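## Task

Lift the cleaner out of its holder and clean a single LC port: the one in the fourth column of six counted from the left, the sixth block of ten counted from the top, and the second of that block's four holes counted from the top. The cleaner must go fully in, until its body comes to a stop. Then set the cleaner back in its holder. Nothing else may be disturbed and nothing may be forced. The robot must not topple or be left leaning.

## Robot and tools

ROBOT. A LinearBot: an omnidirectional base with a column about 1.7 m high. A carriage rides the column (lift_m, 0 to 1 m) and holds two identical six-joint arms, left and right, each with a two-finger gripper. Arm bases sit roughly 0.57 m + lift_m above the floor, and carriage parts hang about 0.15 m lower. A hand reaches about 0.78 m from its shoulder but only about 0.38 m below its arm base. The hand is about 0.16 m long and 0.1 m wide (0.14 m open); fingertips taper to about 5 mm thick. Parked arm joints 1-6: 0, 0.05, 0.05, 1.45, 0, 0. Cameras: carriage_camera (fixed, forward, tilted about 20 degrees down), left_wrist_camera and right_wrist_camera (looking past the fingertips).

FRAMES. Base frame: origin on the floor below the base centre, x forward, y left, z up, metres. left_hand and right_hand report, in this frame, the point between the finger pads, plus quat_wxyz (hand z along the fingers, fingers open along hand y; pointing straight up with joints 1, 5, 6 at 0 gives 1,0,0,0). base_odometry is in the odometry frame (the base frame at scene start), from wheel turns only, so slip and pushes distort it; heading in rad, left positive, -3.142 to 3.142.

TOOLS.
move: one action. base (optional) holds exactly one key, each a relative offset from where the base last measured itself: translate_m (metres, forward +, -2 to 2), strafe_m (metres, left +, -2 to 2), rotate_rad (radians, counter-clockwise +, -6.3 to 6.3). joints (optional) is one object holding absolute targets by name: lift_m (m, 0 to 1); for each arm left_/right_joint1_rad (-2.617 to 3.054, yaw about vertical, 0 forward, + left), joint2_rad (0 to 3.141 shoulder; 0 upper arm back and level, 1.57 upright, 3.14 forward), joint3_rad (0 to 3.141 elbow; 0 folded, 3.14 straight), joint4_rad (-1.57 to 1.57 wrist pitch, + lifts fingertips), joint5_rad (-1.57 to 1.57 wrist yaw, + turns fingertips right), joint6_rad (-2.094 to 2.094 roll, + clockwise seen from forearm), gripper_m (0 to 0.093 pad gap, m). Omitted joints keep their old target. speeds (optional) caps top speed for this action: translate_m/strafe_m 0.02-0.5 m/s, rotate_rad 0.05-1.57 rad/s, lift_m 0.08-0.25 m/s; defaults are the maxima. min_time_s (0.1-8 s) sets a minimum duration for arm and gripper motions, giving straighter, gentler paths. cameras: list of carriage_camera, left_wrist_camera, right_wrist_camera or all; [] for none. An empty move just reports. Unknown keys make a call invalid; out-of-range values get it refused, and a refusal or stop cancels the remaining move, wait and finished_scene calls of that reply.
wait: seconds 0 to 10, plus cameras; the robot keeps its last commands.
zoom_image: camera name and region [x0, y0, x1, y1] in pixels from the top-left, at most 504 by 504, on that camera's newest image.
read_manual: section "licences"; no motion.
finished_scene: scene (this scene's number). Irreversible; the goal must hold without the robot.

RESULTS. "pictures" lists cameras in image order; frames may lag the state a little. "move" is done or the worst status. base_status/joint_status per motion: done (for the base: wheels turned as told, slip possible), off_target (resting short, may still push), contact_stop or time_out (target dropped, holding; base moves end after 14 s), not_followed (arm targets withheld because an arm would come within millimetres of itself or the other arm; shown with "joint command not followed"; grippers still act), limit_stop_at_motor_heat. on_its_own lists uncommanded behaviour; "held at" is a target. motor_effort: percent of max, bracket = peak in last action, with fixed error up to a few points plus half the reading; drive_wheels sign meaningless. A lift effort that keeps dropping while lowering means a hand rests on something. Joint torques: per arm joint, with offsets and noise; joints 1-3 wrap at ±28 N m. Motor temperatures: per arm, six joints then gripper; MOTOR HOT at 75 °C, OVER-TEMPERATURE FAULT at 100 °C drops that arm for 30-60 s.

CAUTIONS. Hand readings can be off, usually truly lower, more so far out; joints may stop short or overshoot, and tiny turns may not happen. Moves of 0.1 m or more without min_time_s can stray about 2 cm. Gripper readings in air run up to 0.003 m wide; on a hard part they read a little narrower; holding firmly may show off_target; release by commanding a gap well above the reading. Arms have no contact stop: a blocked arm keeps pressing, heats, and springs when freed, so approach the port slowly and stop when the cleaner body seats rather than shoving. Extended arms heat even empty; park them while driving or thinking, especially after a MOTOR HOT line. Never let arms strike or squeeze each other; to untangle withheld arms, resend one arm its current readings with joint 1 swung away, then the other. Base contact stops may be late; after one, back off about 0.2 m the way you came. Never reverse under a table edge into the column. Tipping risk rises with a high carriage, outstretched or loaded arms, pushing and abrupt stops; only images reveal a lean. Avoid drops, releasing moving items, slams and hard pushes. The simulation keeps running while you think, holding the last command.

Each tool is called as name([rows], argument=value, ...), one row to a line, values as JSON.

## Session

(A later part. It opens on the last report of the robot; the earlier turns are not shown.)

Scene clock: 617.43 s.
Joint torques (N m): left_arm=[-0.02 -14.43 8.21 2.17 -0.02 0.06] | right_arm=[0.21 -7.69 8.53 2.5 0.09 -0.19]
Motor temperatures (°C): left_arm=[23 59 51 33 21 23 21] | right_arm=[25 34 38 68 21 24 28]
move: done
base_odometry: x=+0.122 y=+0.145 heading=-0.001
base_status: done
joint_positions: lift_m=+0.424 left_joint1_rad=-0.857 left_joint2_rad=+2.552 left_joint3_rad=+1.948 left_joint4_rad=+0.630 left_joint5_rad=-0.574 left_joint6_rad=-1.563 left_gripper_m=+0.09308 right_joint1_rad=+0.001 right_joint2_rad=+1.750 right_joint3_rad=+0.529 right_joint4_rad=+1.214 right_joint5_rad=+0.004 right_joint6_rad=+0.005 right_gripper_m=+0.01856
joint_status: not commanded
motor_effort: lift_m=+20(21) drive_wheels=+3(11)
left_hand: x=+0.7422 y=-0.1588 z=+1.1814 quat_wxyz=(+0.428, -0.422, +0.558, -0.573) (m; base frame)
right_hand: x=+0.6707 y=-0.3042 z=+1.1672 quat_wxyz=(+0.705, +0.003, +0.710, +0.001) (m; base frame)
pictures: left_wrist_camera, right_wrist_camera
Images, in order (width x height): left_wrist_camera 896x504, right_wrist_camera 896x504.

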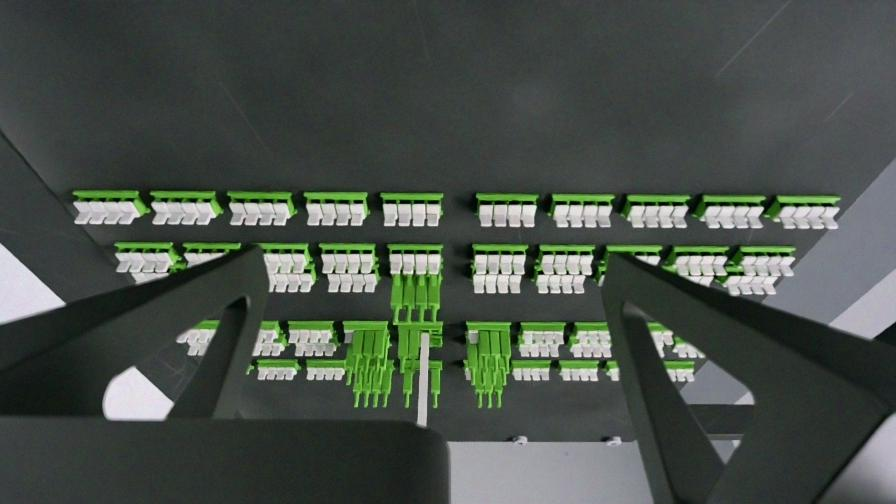

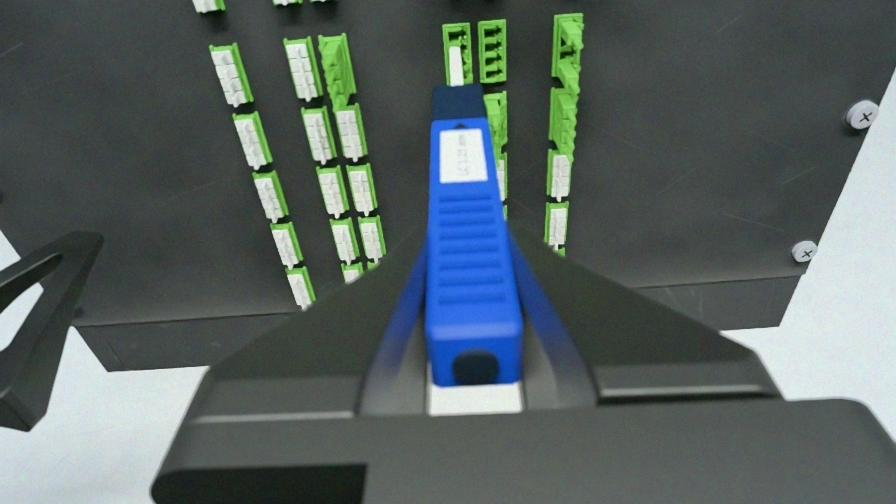

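move(base={"translate_m": 0.002}, speeds={"translate_m": 0.02}, cameras=["left_wrist_camera", "right_wrist_camera"])

zoom_image(camera="left_wrist_camera", region=[390, 300, 450, 360])

zoom_image(camera="right_wrist_camera", region=[420, 0, 510, 80])

Scene clock: 626.00 s.
Joint torques (N m): left_arm=[-0.08 -14.67 8.25 2.21 0.01 0.05] | right_arm=[0.32 -7.49 8.61 2.53 0.09 -0.18]
Motor temperatures (°C): left_arm=[23 62 51 33 21 23 21] | right_arm=[25 34 38 68 21 24 28]
move: done
base_odometry: x=+0.124 y=+0.145 heading=-0.002
base_status: done
joint_positions: lift_m=+0.424 left_joint1_rad=-0.856 left_joint2_rad=+2.553 left_joint3_rad=+1.948 left_joint4_rad=+0.629 left_joint5_rad=-0.575 left_joint6_rad=-1.563 left_gripper_m=+0.09308 right_joint1_rad=+0.001 right_joint2_rad=+1.750 right_joint3_rad=+0.529 right_joint4_rad=+1.214 right_joint5_rad=+0.004 right_joint6_rad=+0.005 right_gripper_m=+0.01856
joint_status: not commanded
motor_effort: lift_m=+20(21) drive_wheels=+2(11)
left_hand: x=+0.7425 y=-0.1586 z=+1.1810 quat_wxyz=(+0.428, -0.422, +0.558, -0.572) (m; base frame)
right_hand: x=+0.6707 y=-0.3042 z=+1.1672 quat_wxyz=(+0.705, +0.003, +0.710, +0.001) (m; base frame)
pictures: left_wrist_camera, right_wrist_camera
Images, in order (width x height): left_wrist_camera 896x504, right_wrist_camera 896x504.

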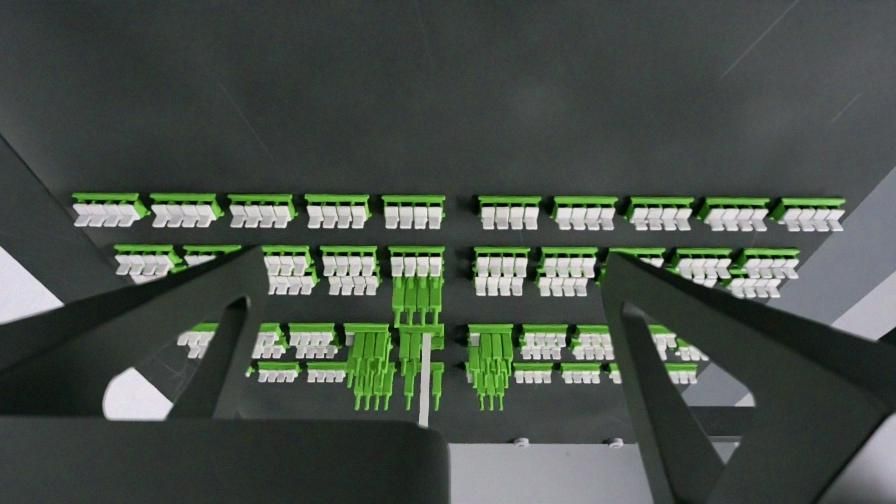

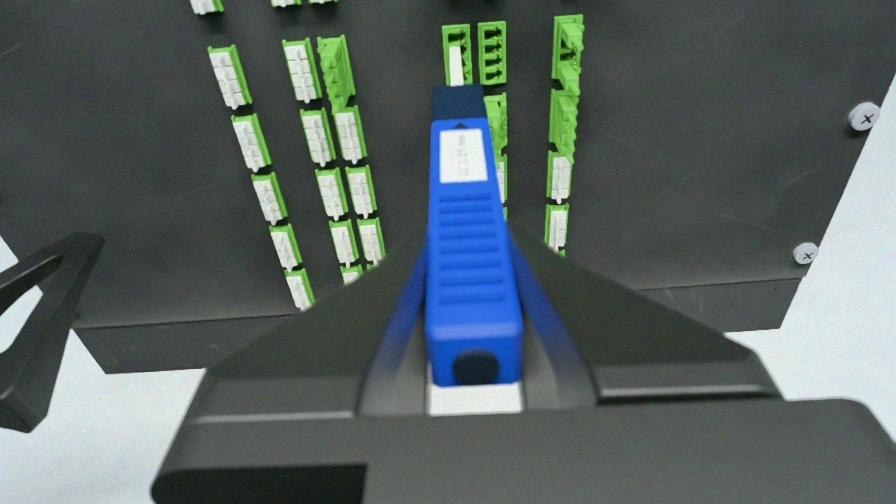

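Scaled by 8.400 from the camera's 896x504 image, which has a finer 1280x720 frame.

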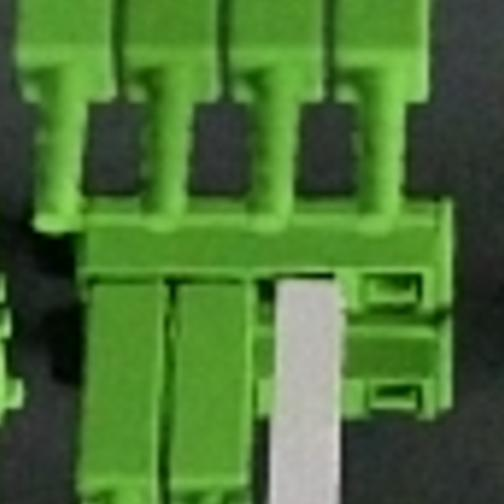

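Scaled by 5.600 from the camera's 896x504 image, which has a finer 1280x720 frame.

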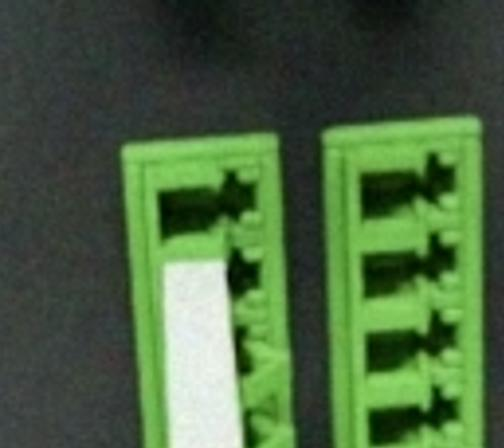

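move(base={"translate_m": 0.002}, speeds={"translate_m": 0.02}, cameras=["left_wrist_camera", "right_wrist_camera"])

zoom_image(camera="left_wrist_camera", region=[390, 300, 450, 360])

zoom_image(camera="right_wrist_camera", region=[420, 0, 510, 80])

Scene clock: 631.83 s.
Joint torques (N m): left_arm=[-0.16 -14.58 8.32 2.22 0 0.06] | right_arm=[0.29 -7.53 8.58 2.54 0.04 -0.18]
Motor temperatures (°C): left_arm=[23 64 50 34 21 23 21] | right_arm=[25 34 38 68 21 24 28]
move: done
base_odometry: x=+0.126 y=+0.145 heading=-0.002
base_status: done
joint_positions: lift_m=+0.424 left_joint1_rad=-0.856 left_joint2_rad=+2.554 left_joint3_rad=+1.948 left_joint4_rad=+0.628 left_joint5_rad=-0.575 left_joint6_rad=-1.563 left_gripper_m=+0.09308 right_joint1_rad=+0.001 right_joint2_rad=+1.750 right_joint3_rad=+0.529 right_joint4_rad=+1.214 right_joint5_rad=+0.004 right_joint6_rad=+0.005 right_gripper_m=+0.01856
joint_status: not commanded
motor_effort: lift_m=+21(21) drive_wheels=-3(11)
left_hand: x=+0.7427 y=-0.1584 z=+1.1802 quat_wxyz=(+0.428, -0.422, +0.559, -0.571) (m; base frame)
right_hand: x=+0.6707 y=-0.3042 z=+1.1672 quat_wxyz=(+0.705, +0.003, +0.710, +0.001) (m; base frame)
pictures: left_wrist_camera, right_wrist_camera
Images, in order (width x height): left_wrist_camera 896x504, right_wrist_camera 896x504.

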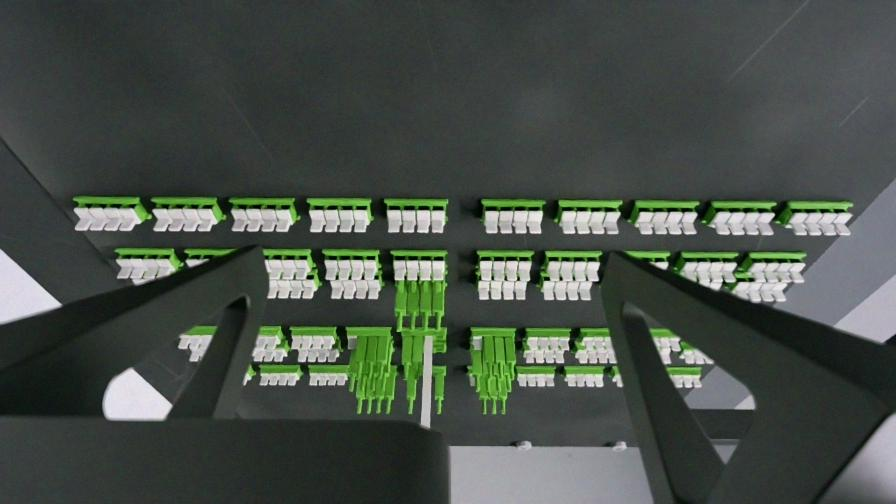

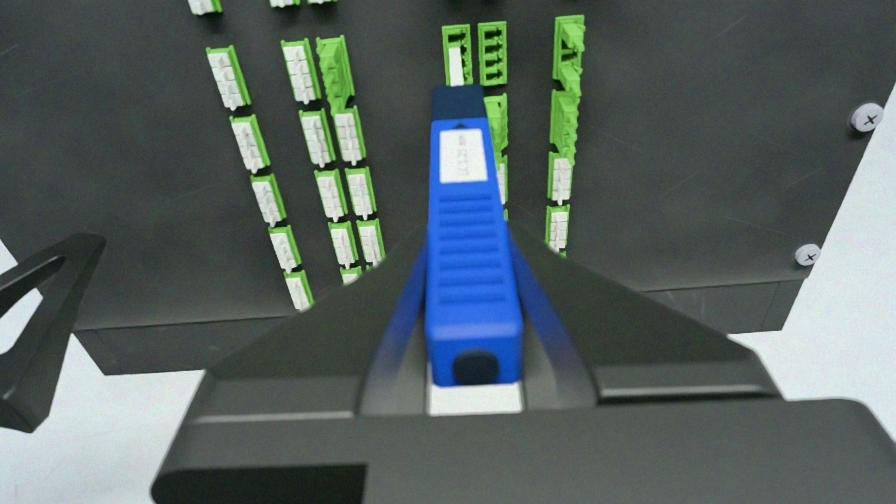

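Scaled by 8.400 from the camera's 896x504 image, which has a finer 1280x720 frame.

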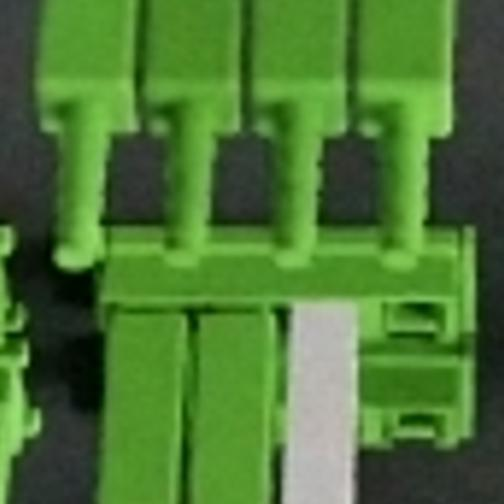

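Scaled by 5.600 from the camera's 896x504 image, which has a finer 1280x720 frame.

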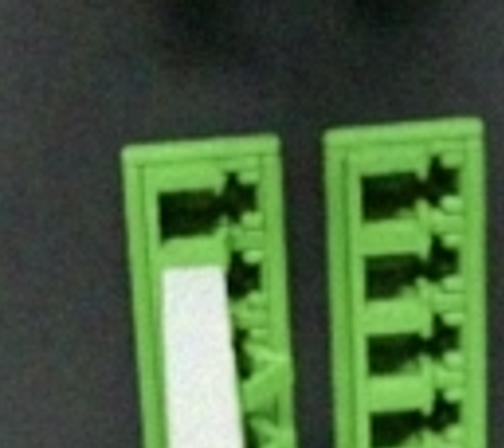

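move(base={"translate_m": 0.005}, speeds={"translate_m": 0.02}, cameras=["left_wrist_camera", "right_wrist_camera"])

zoom_image(camera="right_wrist_camera", region=[420, 10, 510, 90])

Scene clock: 646.97 s.
Joint torques (N m): left_arm=[-0.05 -14.69 8.2 2.2 0.03 0.07] | right_arm=[0.32 -7.62 8.62 2.55 0.1 -0.18]
Motor temperatures (°C): left_arm=[23 65 50 35 21 23 21] | right_arm=[25 34 38 69 21 24 28]
move: done
base_odometry: x=+0.131 y=+0.145 heading=-0.002
base_status: done
joint_positions: lift_m=+0.424 left_joint1_rad=-0.856 left_joint2_rad=+2.554 left_joint3_rad=+1.948 left_joint4_rad=+0.628 left_joint5_rad=-0.575 left_joint6_rad=-1.563 left_gripper_m=+0.09308 right_joint1_rad=+0.001 right_joint2_rad=+1.750 right_joint3_rad=+0.529 right_joint4_rad=+1.214 right_joint5_rad=+0.004 right_joint6_rad=+0.005 right_gripper_m=+0.01856
joint_status: not commanded
motor_effort: lift_m=+21(21) drive_wheels=-2(9)
left_hand: x=+0.7427 y=-0.1584 z=+1.1802 quat_wxyz=(+0.428, -0.422, +0.559, -0.571) (m; base frame)
right_hand: x=+0.6707 y=-0.3042 z=+1.1672 quat_wxyz=(+0.705, +0.003, +0.710, +0.001) (m; base frame)
pictures: left_wrist_camera, right_wrist_camera
Images, in order (width x height): left_wrist_camera 896x504, right_wrist_camera 896x504.

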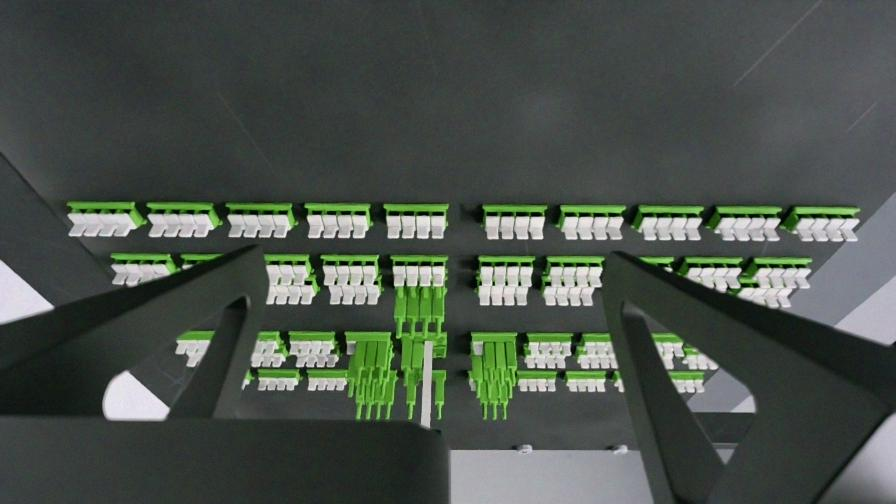

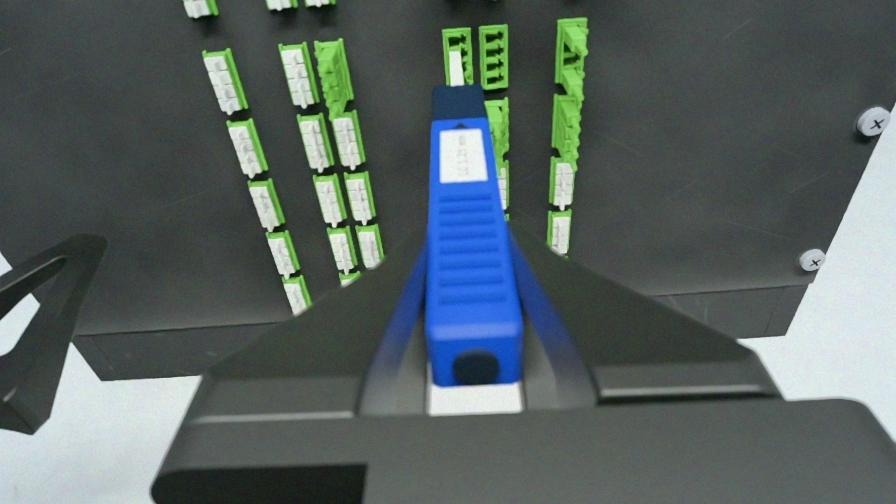

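Scaled by 5.600 from the camera's 896x504 image, which has a finer 1280x720 frame.

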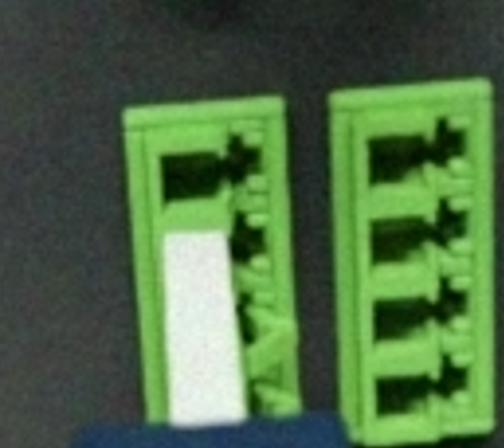

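move(base={"translate_m": 0.006}, speeds={"translate_m": 0.02}, cameras=["left_wrist_camera", "right_wrist_camera"])

zoom_image(camera="right_wrist_camera", region=[420, 10, 510, 90])

zoom_image(camera="left_wrist_camera", region=[390, 320, 450, 380])

Scene clock: 652.63 s.
Joint torques (N m): left_arm=[-0.14 -14.64 8.16 2.19 0.02 0.06] | right_arm=[0.29 -7.62 8.64 2.57 0 -0.18]
Motor temperatures (°C): left_arm=[23 65 50 35 21 23 21] | right_arm=[25 34 38 69 21 24 28]
move: done
base_odometry: x=+0.137 y=+0.145 heading=-0.003
base_status: done
joint_positions: lift_m=+0.424 left_joint1_rad=-0.856 left_joint2_rad=+2.554 left_joint3_rad=+1.948 left_joint4_rad=+0.628 left_joint5_rad=-0.575 left_joint6_rad=-1.563 left_gripper_m=+0.09308 right_joint1_rad=+0.001 right_joint2_rad=+1.750 right_joint3_rad=+0.529 right_joint4_rad=+1.214 right_joint5_rad=+0.004 right_joint6_rad=+0.005 right_gripper_m=+0.01856
joint_status: not commanded
motor_effort: lift_m=+21(21) drive_wheels=+2(8)
left_hand: x=+0.7425 y=-0.1586 z=+1.1801 quat_wxyz=(+0.428, -0.422, +0.559, -0.571) (m; base frame)
right_hand: x=+0.6707 y=-0.3042 z=+1.1672 quat_wxyz=(+0.705, +0.003, +0.710, +0.001) (m; base frame)
pictures: left_wrist_camera, right_wrist_camera
Images, in order (width x height): left_wrist_camera 896x504, right_wrist_camera 896x504.

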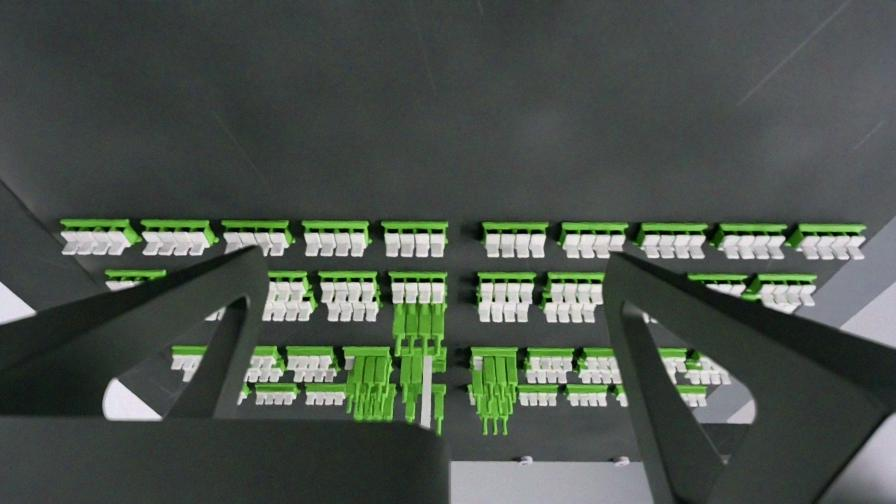

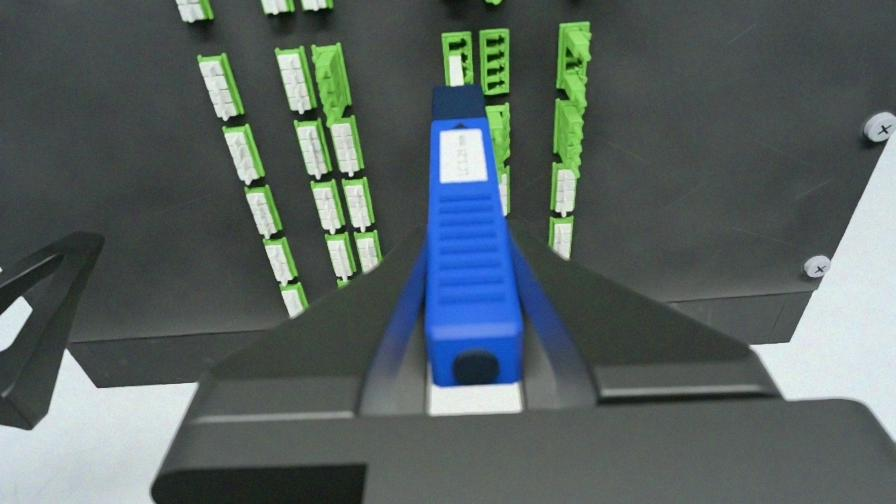

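Scaled by 5.600 from the camera's 896x504 image, which has a finer 1280x720 frame.

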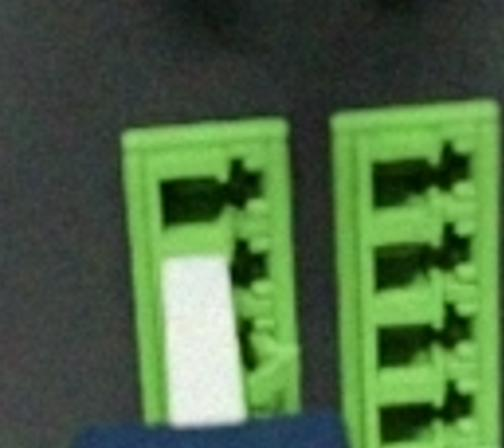

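Scaled by 8.400 from the camera's 896x504 image, which has a finer 1280x720 frame.

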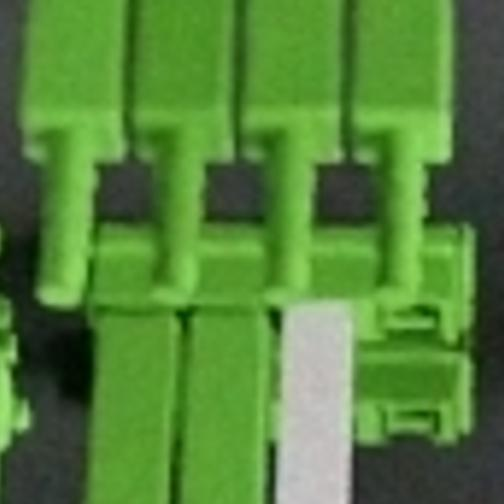

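move(base={"rotate_rad": 0.002}, speeds={"rotate_rad": 0.05}, cameras=[])

move(base={"translate_m": 0.004}, speeds={"translate_m": 0.02}, cameras=["right_wrist_camera"])

zoom_image(camera="right_wrist_camera", region=[420, 10, 510, 90])

Scene clock: 663.20 s.
Joint torques (N m): left_arm=[-0.06 -14.68 8.13 2.17 0.04 0.06] | right_arm=[0.31 -7.64 8.61 2.54 0.06 -0.18]
Motor temperatures (°C): left_arm=[23 66 50 35 21 23 21] | right_arm=[25 34 38 69 21 24 28]
move: done
base_odometry: x=+0.137 y=+0.145 heading=-0.001
base_status: done
joint_positions: lift_m=+0.424 left_joint1_rad=-0.856 left_joint2_rad=+2.554 left_joint3_rad=+1.948 left_joint4_rad=+0.628 left_joint5_rad=-0.575 left_joint6_rad=-1.563 left_gripper_m=+0.09308 right_joint1_rad=+0.001 right_joint2_rad=+1.750 right_joint3_rad=+0.529 right_joint4_rad=+1.214 right_joint5_rad=+0.004 right_joint6_rad=+0.005 right_gripper_m=+0.01856
joint_status: not commanded
motor_effort: lift_m=+21(21) drive_wheels=+3(5)
left_hand: x=+0.7425 y=-0.1586 z=+1.1801 quat_wxyz=(+0.428, -0.422, +0.559, -0.571) (m; base frame)
right_hand: x=+0.6707 y=-0.3042 z=+1.1672 quat_wxyz=(+0.705, +0.003, +0.710, +0.001) (m; base frame)
pictures: none
No camera images: "cameras" was empty.

Scene clock: 663.87 s.
Joint torques (N m): left_arm=[0.09 -14.49 8.27 2.18 0.04 0.06] | right_arm=[0.28 -7.62 8.49 2.59 0.12 -0.18]
Motor temperatures (°C): left_arm=[23 66 50 35 21 23 21] | right_arm=[25 34 38 69 21 24 28]
move: done
base_odometry: x=+0.141 y=+0.145 heading=-0.001
base_status: done
joint_positions: lift_m=+0.424 left_joint1_rad=-0.856 left_joint2_rad=+2.554 left_joint3_rad=+1.948 left_joint4_rad=+0.628 left_joint5_rad=-0.575 left_joint6_rad=-1.563 left_gripper_m=+0.09308 right_joint1_rad=+0.001 right_joint2_rad=+1.750 right_joint3_rad=+0.529 right_joint4_rad=+1.214 right_joint5_rad=+0.004 right_joint6_rad=+0.005 right_gripper_m=+0.01856
joint_status: not commanded
motor_effort: lift_m=+21(21) drive_wheels=+4(11)
left_hand: x=+0.7425 y=-0.1586 z=+1.1801 quat_wxyz=(+0.428, -0.422, +0.559, -0.571) (m; base frame)
right_hand: x=+0.6707 y=-0.3042 z=+1.1672 quat_wxyz=(+0.705, +0.003, +0.710, +0.001) (m; base frame)
pictures: right_wrist_camera
Images, in order (width x height): right_wrist_camera 896x504.

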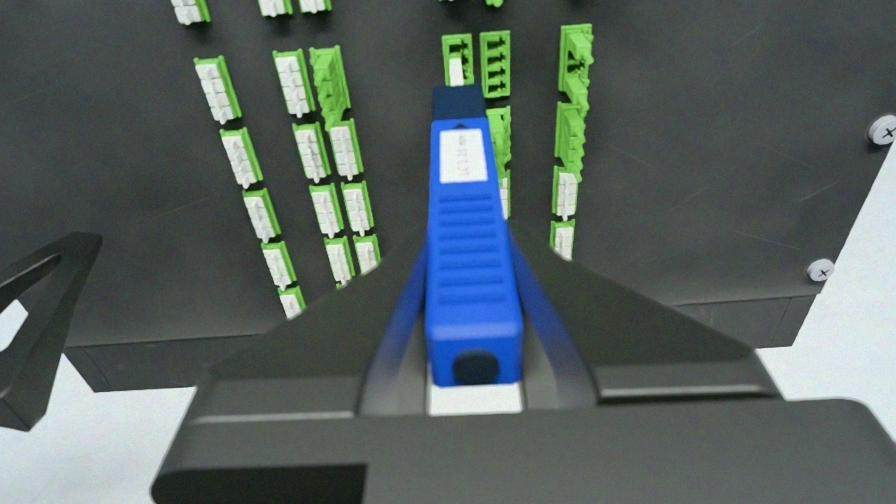

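Scaled by 5.600 from the camera's 896x504 image, which has a finer 1280x720 frame.

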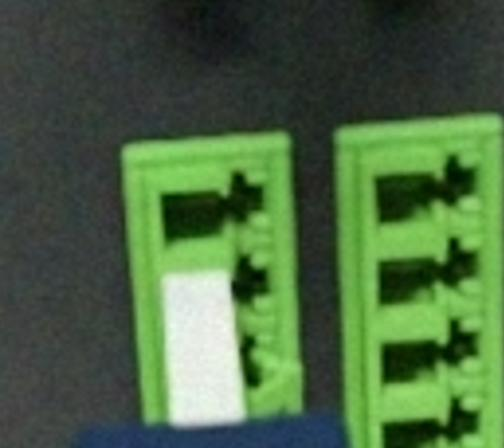

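move(base={"translate_m": 0.004}, speeds={"translate_m": 0.02}, cameras=["right_wrist_camera"])

zoom_image(camera="right_wrist_camera", region=[420, 10, 510, 90])

move(base={"translate_m": 0.003}, speeds={"translate_m": 0.02}, cameras=["right_wrist_camera", "left_wrist_camera"])

zoom_image(camera="right_wrist_camera", region=[420, 10, 510, 90])

Scene clock: 668.50 s.
Joint torques (N m): left_arm=[-0.02 -14.57 8.21 2.22 0.02 0.06] | right_arm=[0.31 -7.6 8.57 2.56 0.09 -0.18]
Motor temperatures (°C): left_arm=[23 66 50 35 21 23 21] | right_arm=[25 34 38 69 21 24 28]
move: done
base_odometry: x=+0.145 y=+0.145 heading=-0.002
base_status: done
joint_positions: lift_m=+0.424 left_joint1_rad=-0.856 left_joint2_rad=+2.554 left_joint3_rad=+1.948 left_joint4_rad=+0.628 left_joint5_rad=-0.575 left_joint6_rad=-1.563 left_gripper_m=+0.09308 right_joint1_rad=+0.001 right_joint2_rad=+1.750 right_joint3_rad=+0.529 right_joint4_rad=+1.214 right_joint5_rad=+0.004 right_joint6_rad=+0.005 right_gripper_m=+0.01856
joint_status: not commanded
motor_effort: lift_m=+21(21) drive_wheels=+3(12)
left_hand: x=+0.7425 y=-0.1586 z=+1.1801 quat_wxyz=(+0.428, -0.422, +0.559, -0.571) (m; base frame)
right_hand: x=+0.6707 y=-0.3042 z=+1.1672 quat_wxyz=(+0.705, +0.003, +0.710, +0.001) (m; base frame)
pictures: right_wrist_camera
Images, in order (width x height): right_wrist_camera 896x504.

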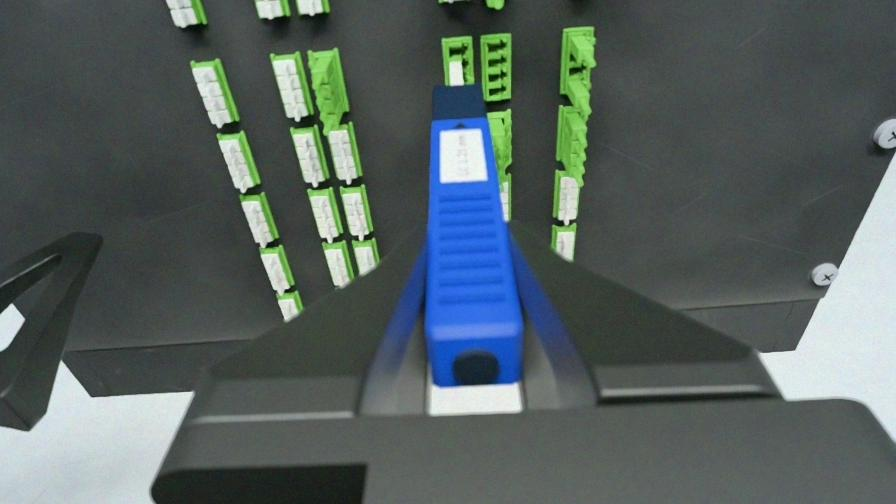

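Scaled by 5.600 from the camera's 896x504 image, which has a finer 1280x720 frame.

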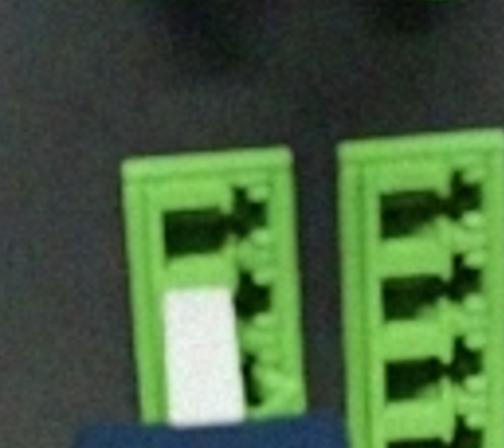

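Scene clock: 669.13 s.
Joint torques (N m): left_arm=[-0.12 -14.54 8.16 2.2 0.04 0.06] | right_arm=[0.28 -7.58 9.06 2.5 0.09 -0.18]
Motor temperatures (°C): left_arm=[23 66 50 35 21 23 21] | right_arm=[25 34 38 69 21 24 28]
move: done
base_odometry: x=+0.148 y=+0.145 heading=-0.002
base_status: done
joint_positions: lift_m=+0.424 left_joint1_rad=-0.856 left_joint2_rad=+2.554 left_joint3_rad=+1.948 left_joint4_rad=+0.628 left_joint5_rad=-0.575 left_joint6_rad=-1.563 left_gripper_m=+0.09308 right_joint1_rad=+0.001 right_joint2_rad=+1.750 right_joint3_rad=+0.524 right_joint4_rad=+1.220 right_joint5_rad=+0.004 right_joint6_rad=+0.005 right_gripper_m=+0.01856
joint_status: not commanded
motor_effort: lift_m=+21(21) drive_wheels=+4(11)
left_hand: x=+0.7427 y=-0.1584 z=+1.1801 quat_wxyz=(+0.428, -0.422, +0.559, -0.571) (m; base frame)
right_hand: x=+0.6697 y=-0.3042 z=+1.1670 quat_wxyz=(+0.705, +0.003, +0.709, +0.001) (m; base frame)
pictures: left_wrist_camera, right_wrist_camera
Images, in order (width x height): left_wrist_camera 896x504, right_wrist_camera 896x504.

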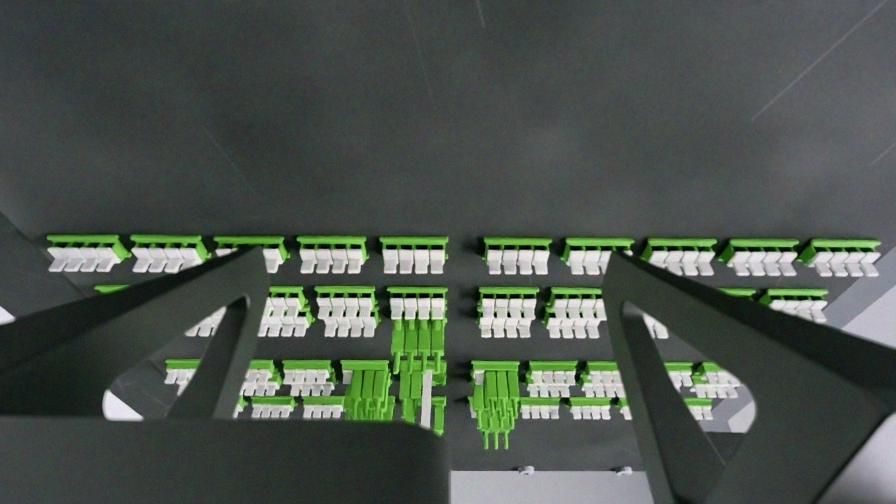

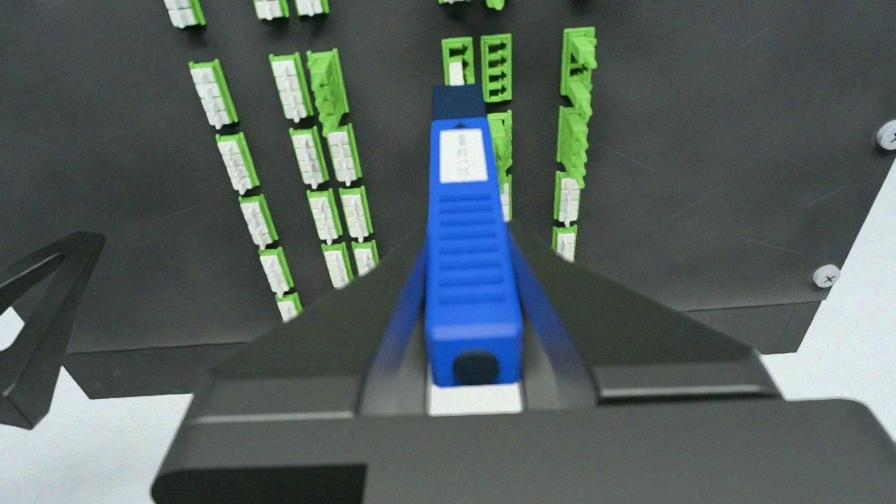

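Scaled by 5.600 from the camera's 896x504 image, which has a finer 1280x720 frame.

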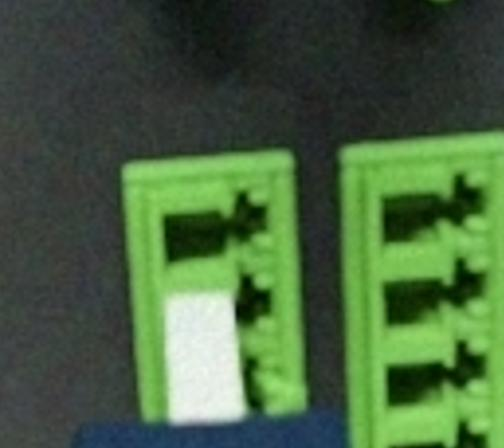

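move(base={"translate_m": 0.003}, speeds={"translate_m": 0.02}, cameras=["right_wrist_camera"])

zoom_image(camera="right_wrist_camera", region=[420, 10, 510, 90])

move(base={"translate_m": 0.003}, speeds={"translate_m": 0.02}, cameras=["right_wrist_camera"])

zoom_image(camera="right_wrist_camera", region=[420, 10, 510, 90])

Scene clock: 681.20 s.
Joint torques (N m): left_arm=[-0.18 -14.75 8.14 2.19 0.01 0.06] | right_arm=[0.31 -7.53 9.94 2.35 0.06 -0.18]
Motor temperatures (°C): left_arm=[23 67 50 36 21 23 21] | right_arm=[25 34 38 68 21 24 28]
move: done
base_odometry: x=+0.151 y=+0.145 heading=-0.002
base_status: done
joint_positions: lift_m=+0.424 left_joint1_rad=-0.856 left_joint2_rad=+2.554 left_joint3_rad=+1.948 left_joint4_rad=+0.628 left_joint5_rad=-0.575 left_joint6_rad=-1.563 left_gripper_m=+0.09308 right_joint1_rad=+0.001 right_joint2_rad=+1.750 right_joint3_rad=+0.515 right_joint4_rad=+1.231 right_joint5_rad=+0.004 right_joint6_rad=+0.005 right_gripper_m=+0.01856
joint_status: not commanded
motor_effort: lift_m=+20(21) drive_wheels=+5(11)
left_hand: x=+0.7427 y=-0.1584 z=+1.1801 quat_wxyz=(+0.428, -0.422, +0.559, -0.571) (m; base frame)
right_hand: x=+0.6677 y=-0.3042 z=+1.1661 quat_wxyz=(+0.706, +0.003, +0.708, +0.001) (m; base frame)
pictures: right_wrist_camera
Images, in order (width x height): right_wrist_camera 896x504.

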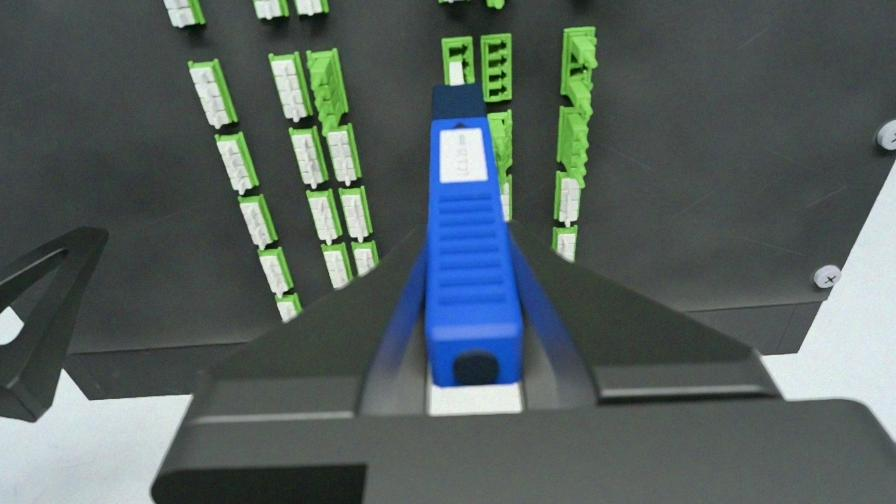

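Scaled by 5.600 from the camera's 896x504 image, which has a finer 1280x720 frame.

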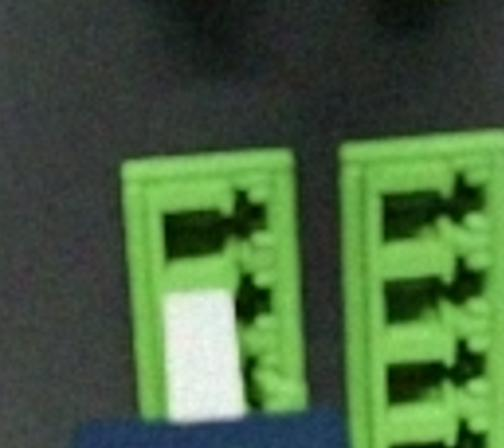

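Scene clock: 681.83 s.
Joint torques (N m): left_arm=[-0.12 -14.57 8.23 2.2 0.02 0.07] | right_arm=[0.25 -7.47 11.07 2.25 0.1 -0.18]
Motor temperatures (°C): left_arm=[23 67 50 36 21 23 21] | right_arm=[25 34 39 68 21 24 28]
move: done
base_odometry: x=+0.154 y=+0.145 heading=-0.002
base_status: done
joint_positions: lift_m=+0.424 left_joint1_rad=-0.856 left_joint2_rad=+2.554 left_joint3_rad=+1.948 left_joint4_rad=+0.628 left_joint5_rad=-0.575 left_joint6_rad=-1.563 left_gripper_m=+0.09308 right_joint1_rad=+0.001 right_joint2_rad=+1.750 right_joint3_rad=+0.504 right_joint4_rad=+1.243 right_joint5_rad=+0.004 right_joint6_rad=+0.005 right_gripper_m=+0.01856
joint_status: not commanded
motor_effort: lift_m=+21(22) drive_wheels=+6(15)
left_hand: x=+0.7427 y=-0.1584 z=+1.1801 quat_wxyz=(+0.428, -0.422, +0.559, -0.571) (m; base frame)
right_hand: x=+0.6655 y=-0.3043 z=+1.1652 quat_wxyz=(+0.706, +0.003, +0.708, +0.001) (m; base frame)
pictures: right_wrist_camera
Images, in order (width x height): right_wrist_camera 896x504.

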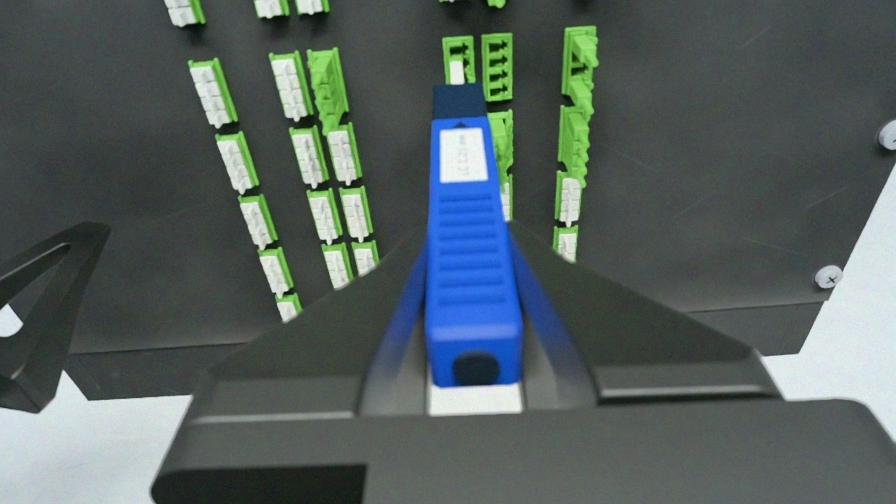

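Scaled by 5.600 from the camera's 896x504 image, which has a finer 1280x720 frame.

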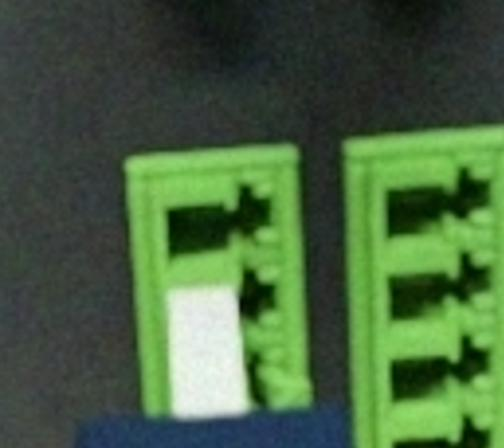

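move(base={"translate_m": 0.003}, speeds={"translate_m": 0.02}, cameras=["right_wrist_camera"])

zoom_image(camera="right_wrist_camera", region=[420, 10, 510, 90])

move(base={"translate_m": 0.003}, speeds={"translate_m": 0.02}, cameras=["right_wrist_camera"])

zoom_image(camera="right_wrist_camera", region=[420, 10, 510, 90])

Scene clock: 695.20 s.
Joint torques (N m): left_arm=[-0.09 -14.58 8.35 2.16 0.01 0.04] | right_arm=[0.32 -7.41 11.96 2.13 0.03 -0.19]
Motor temperatures (°C): left_arm=[23 67 50 36 21 23 21] | right_arm=[25 34 41 67 21 24 28]
move: done
base_odometry: x=+0.157 y=+0.145 heading=-0.003
base_status: done
joint_positions: lift_m=+0.424 left_joint1_rad=-0.856 left_joint2_rad=+2.554 left_joint3_rad=+1.948 left_joint4_rad=+0.628 left_joint5_rad=-0.575 left_joint6_rad=-1.563 left_gripper_m=+0.09308 right_joint1_rad=+0.001 right_joint2_rad=+1.750 right_joint3_rad=+0.494 right_joint4_rad=+1.256 right_joint5_rad=+0.004 right_joint6_rad=+0.005 right_gripper_m=+0.01856
joint_status: not commanded
motor_effort: lift_m=+21(21) drive_wheels=+7(13)
left_hand: x=+0.7427 y=-0.1584 z=+1.1801 quat_wxyz=(+0.428, -0.422, +0.559, -0.571) (m; base frame)
right_hand: x=+0.6634 y=-0.3043 z=+1.1644 quat_wxyz=(+0.707, +0.003, +0.707, +0.001) (m; base frame)
pictures: right_wrist_camera
Images, in order (width x height): right_wrist_camera 896x504.

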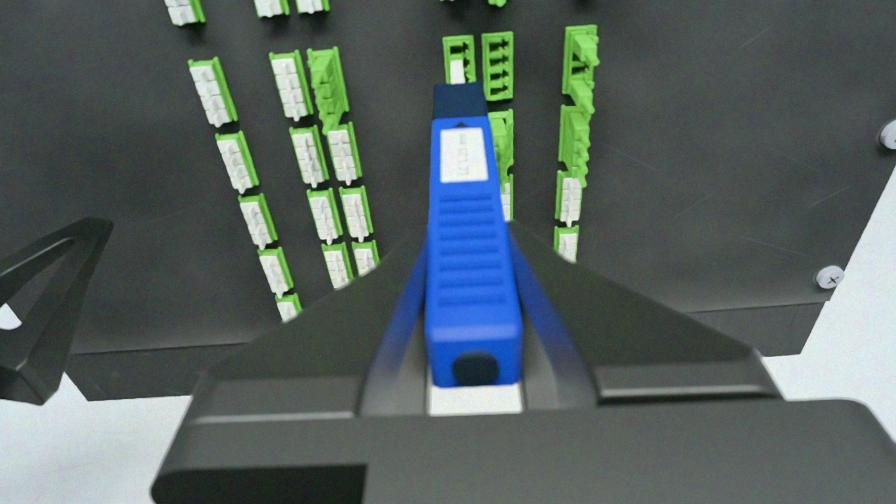

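Scaled by 5.600 from the camera's 896x504 image, which has a finer 1280x720 frame.

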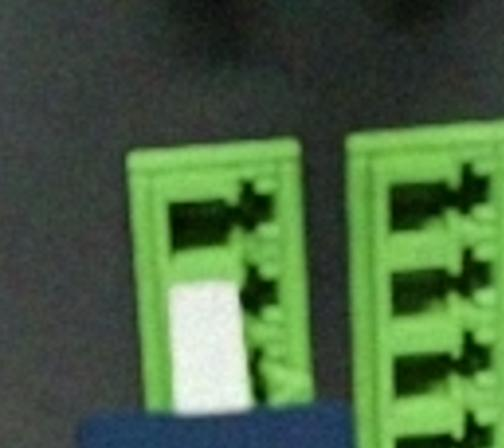

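Scene clock: 695.83 s.
Joint torques (N m): left_arm=[-0.27 -14.71 8.21 2.21 0.01 0.06] | right_arm=[0.29 -7.12 12.6 2.02 0.08 -0.19]
Motor temperatures (°C): left_arm=[23 67 50 36 21 23 21] | right_arm=[25 34 41 67 21 24 28]
move: done
base_odometry: x=+0.159 y=+0.145 heading=-0.003
base_status: done
joint_positions: lift_m=+0.424 left_joint1_rad=-0.856 left_joint2_rad=+2.554 left_joint3_rad=+1.948 left_joint4_rad=+0.628 left_joint5_rad=-0.575 left_joint6_rad=-1.563 left_gripper_m=+0.09308 right_joint1_rad=+0.001 right_joint2_rad=+1.748 right_joint3_rad=+0.485 right_joint4_rad=+1.264 right_joint5_rad=+0.004 right_joint6_rad=+0.005 right_gripper_m=+0.01856
joint_status: not commanded
motor_effort: lift_m=+21(21) drive_wheels=+8(15)
left_hand: x=+0.7427 y=-0.1584 z=+1.1801 quat_wxyz=(+0.428, -0.422, +0.559, -0.571) (m; base frame)
right_hand: x=+0.6612 y=-0.3043 z=+1.1638 quat_wxyz=(+0.708, +0.003, +0.707, +0.001) (m; base frame)
pictures: right_wrist_camera
Images, in order (width x height): right_wrist_camera 896x504.

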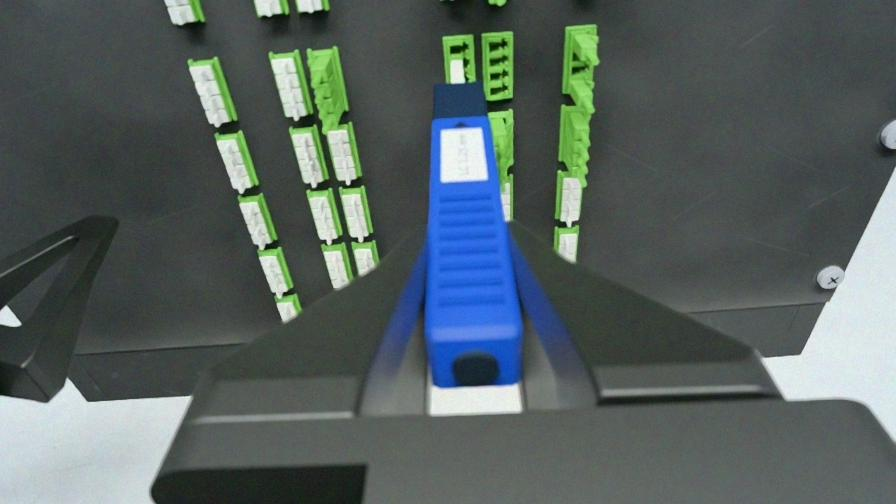

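Scaled by 5.600 from the camera's 896x504 image, which has a finer 1280x720 frame.

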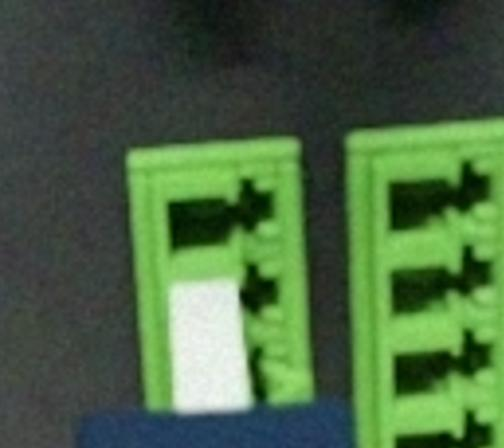

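move(base={"translate_m": 0.003}, speeds={"translate_m": 0.02}, cameras=["right_wrist_camera"])

zoom_image(camera="right_wrist_camera", region=[420, 10, 510, 90])

Scene clock: 710.60 s.
Joint torques (N m): left_arm=[-0.03 -14.76 8.13 2.23 0.02 0.05] | right_arm=[0.29 -6.9 13.75 1.98 0.05 -0.19]
Motor temperatures (°C): left_arm=[23 68 50 36 21 23 21] | right_arm=[25 35 42 64 21 24 28]
move: done
base_odometry: x=+0.162 y=+0.145 heading=-0.003
base_status: done
joint_positions: lift_m=+0.424 left_joint1_rad=-0.856 left_joint2_rad=+2.554 left_joint3_rad=+1.948 left_joint4_rad=+0.628 left_joint5_rad=-0.575 left_joint6_rad=-1.563 left_gripper_m=+0.09308 right_joint1_rad=+0.001 right_joint2_rad=+1.745 right_joint3_rad=+0.475 right_joint4_rad=+1.269 right_joint5_rad=+0.004 right_joint6_rad=+0.005 right_gripper_m=+0.01856
joint_status: not commanded
motor_effort: lift_m=+21(21) drive_wheels=+8(16)
left_hand: x=+0.7427 y=-0.1584 z=+1.1801 quat_wxyz=(+0.428, -0.422, +0.559, -0.571) (m; base frame)
right_hand: x=+0.6591 y=-0.3043 z=+1.1624 quat_wxyz=(+0.707, +0.003, +0.707, +0.001) (m; base frame)
pictures: right_wrist_camera
Images, in order (width x height): right_wrist_camera 896x504.

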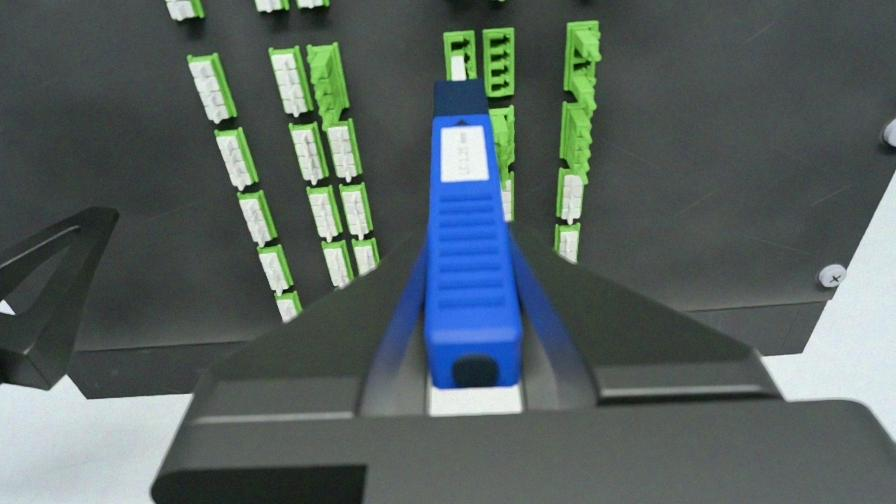

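Scaled by 5.600 from the camera's 896x504 image, which has a finer 1280x720 frame.

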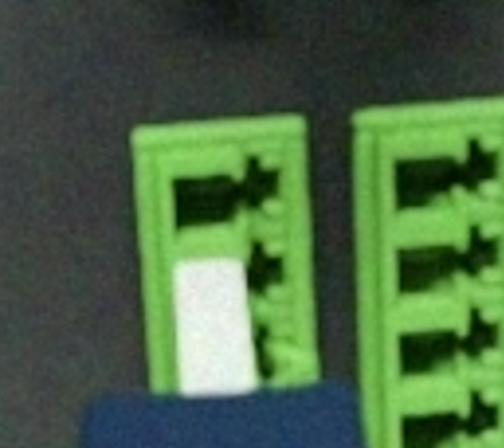

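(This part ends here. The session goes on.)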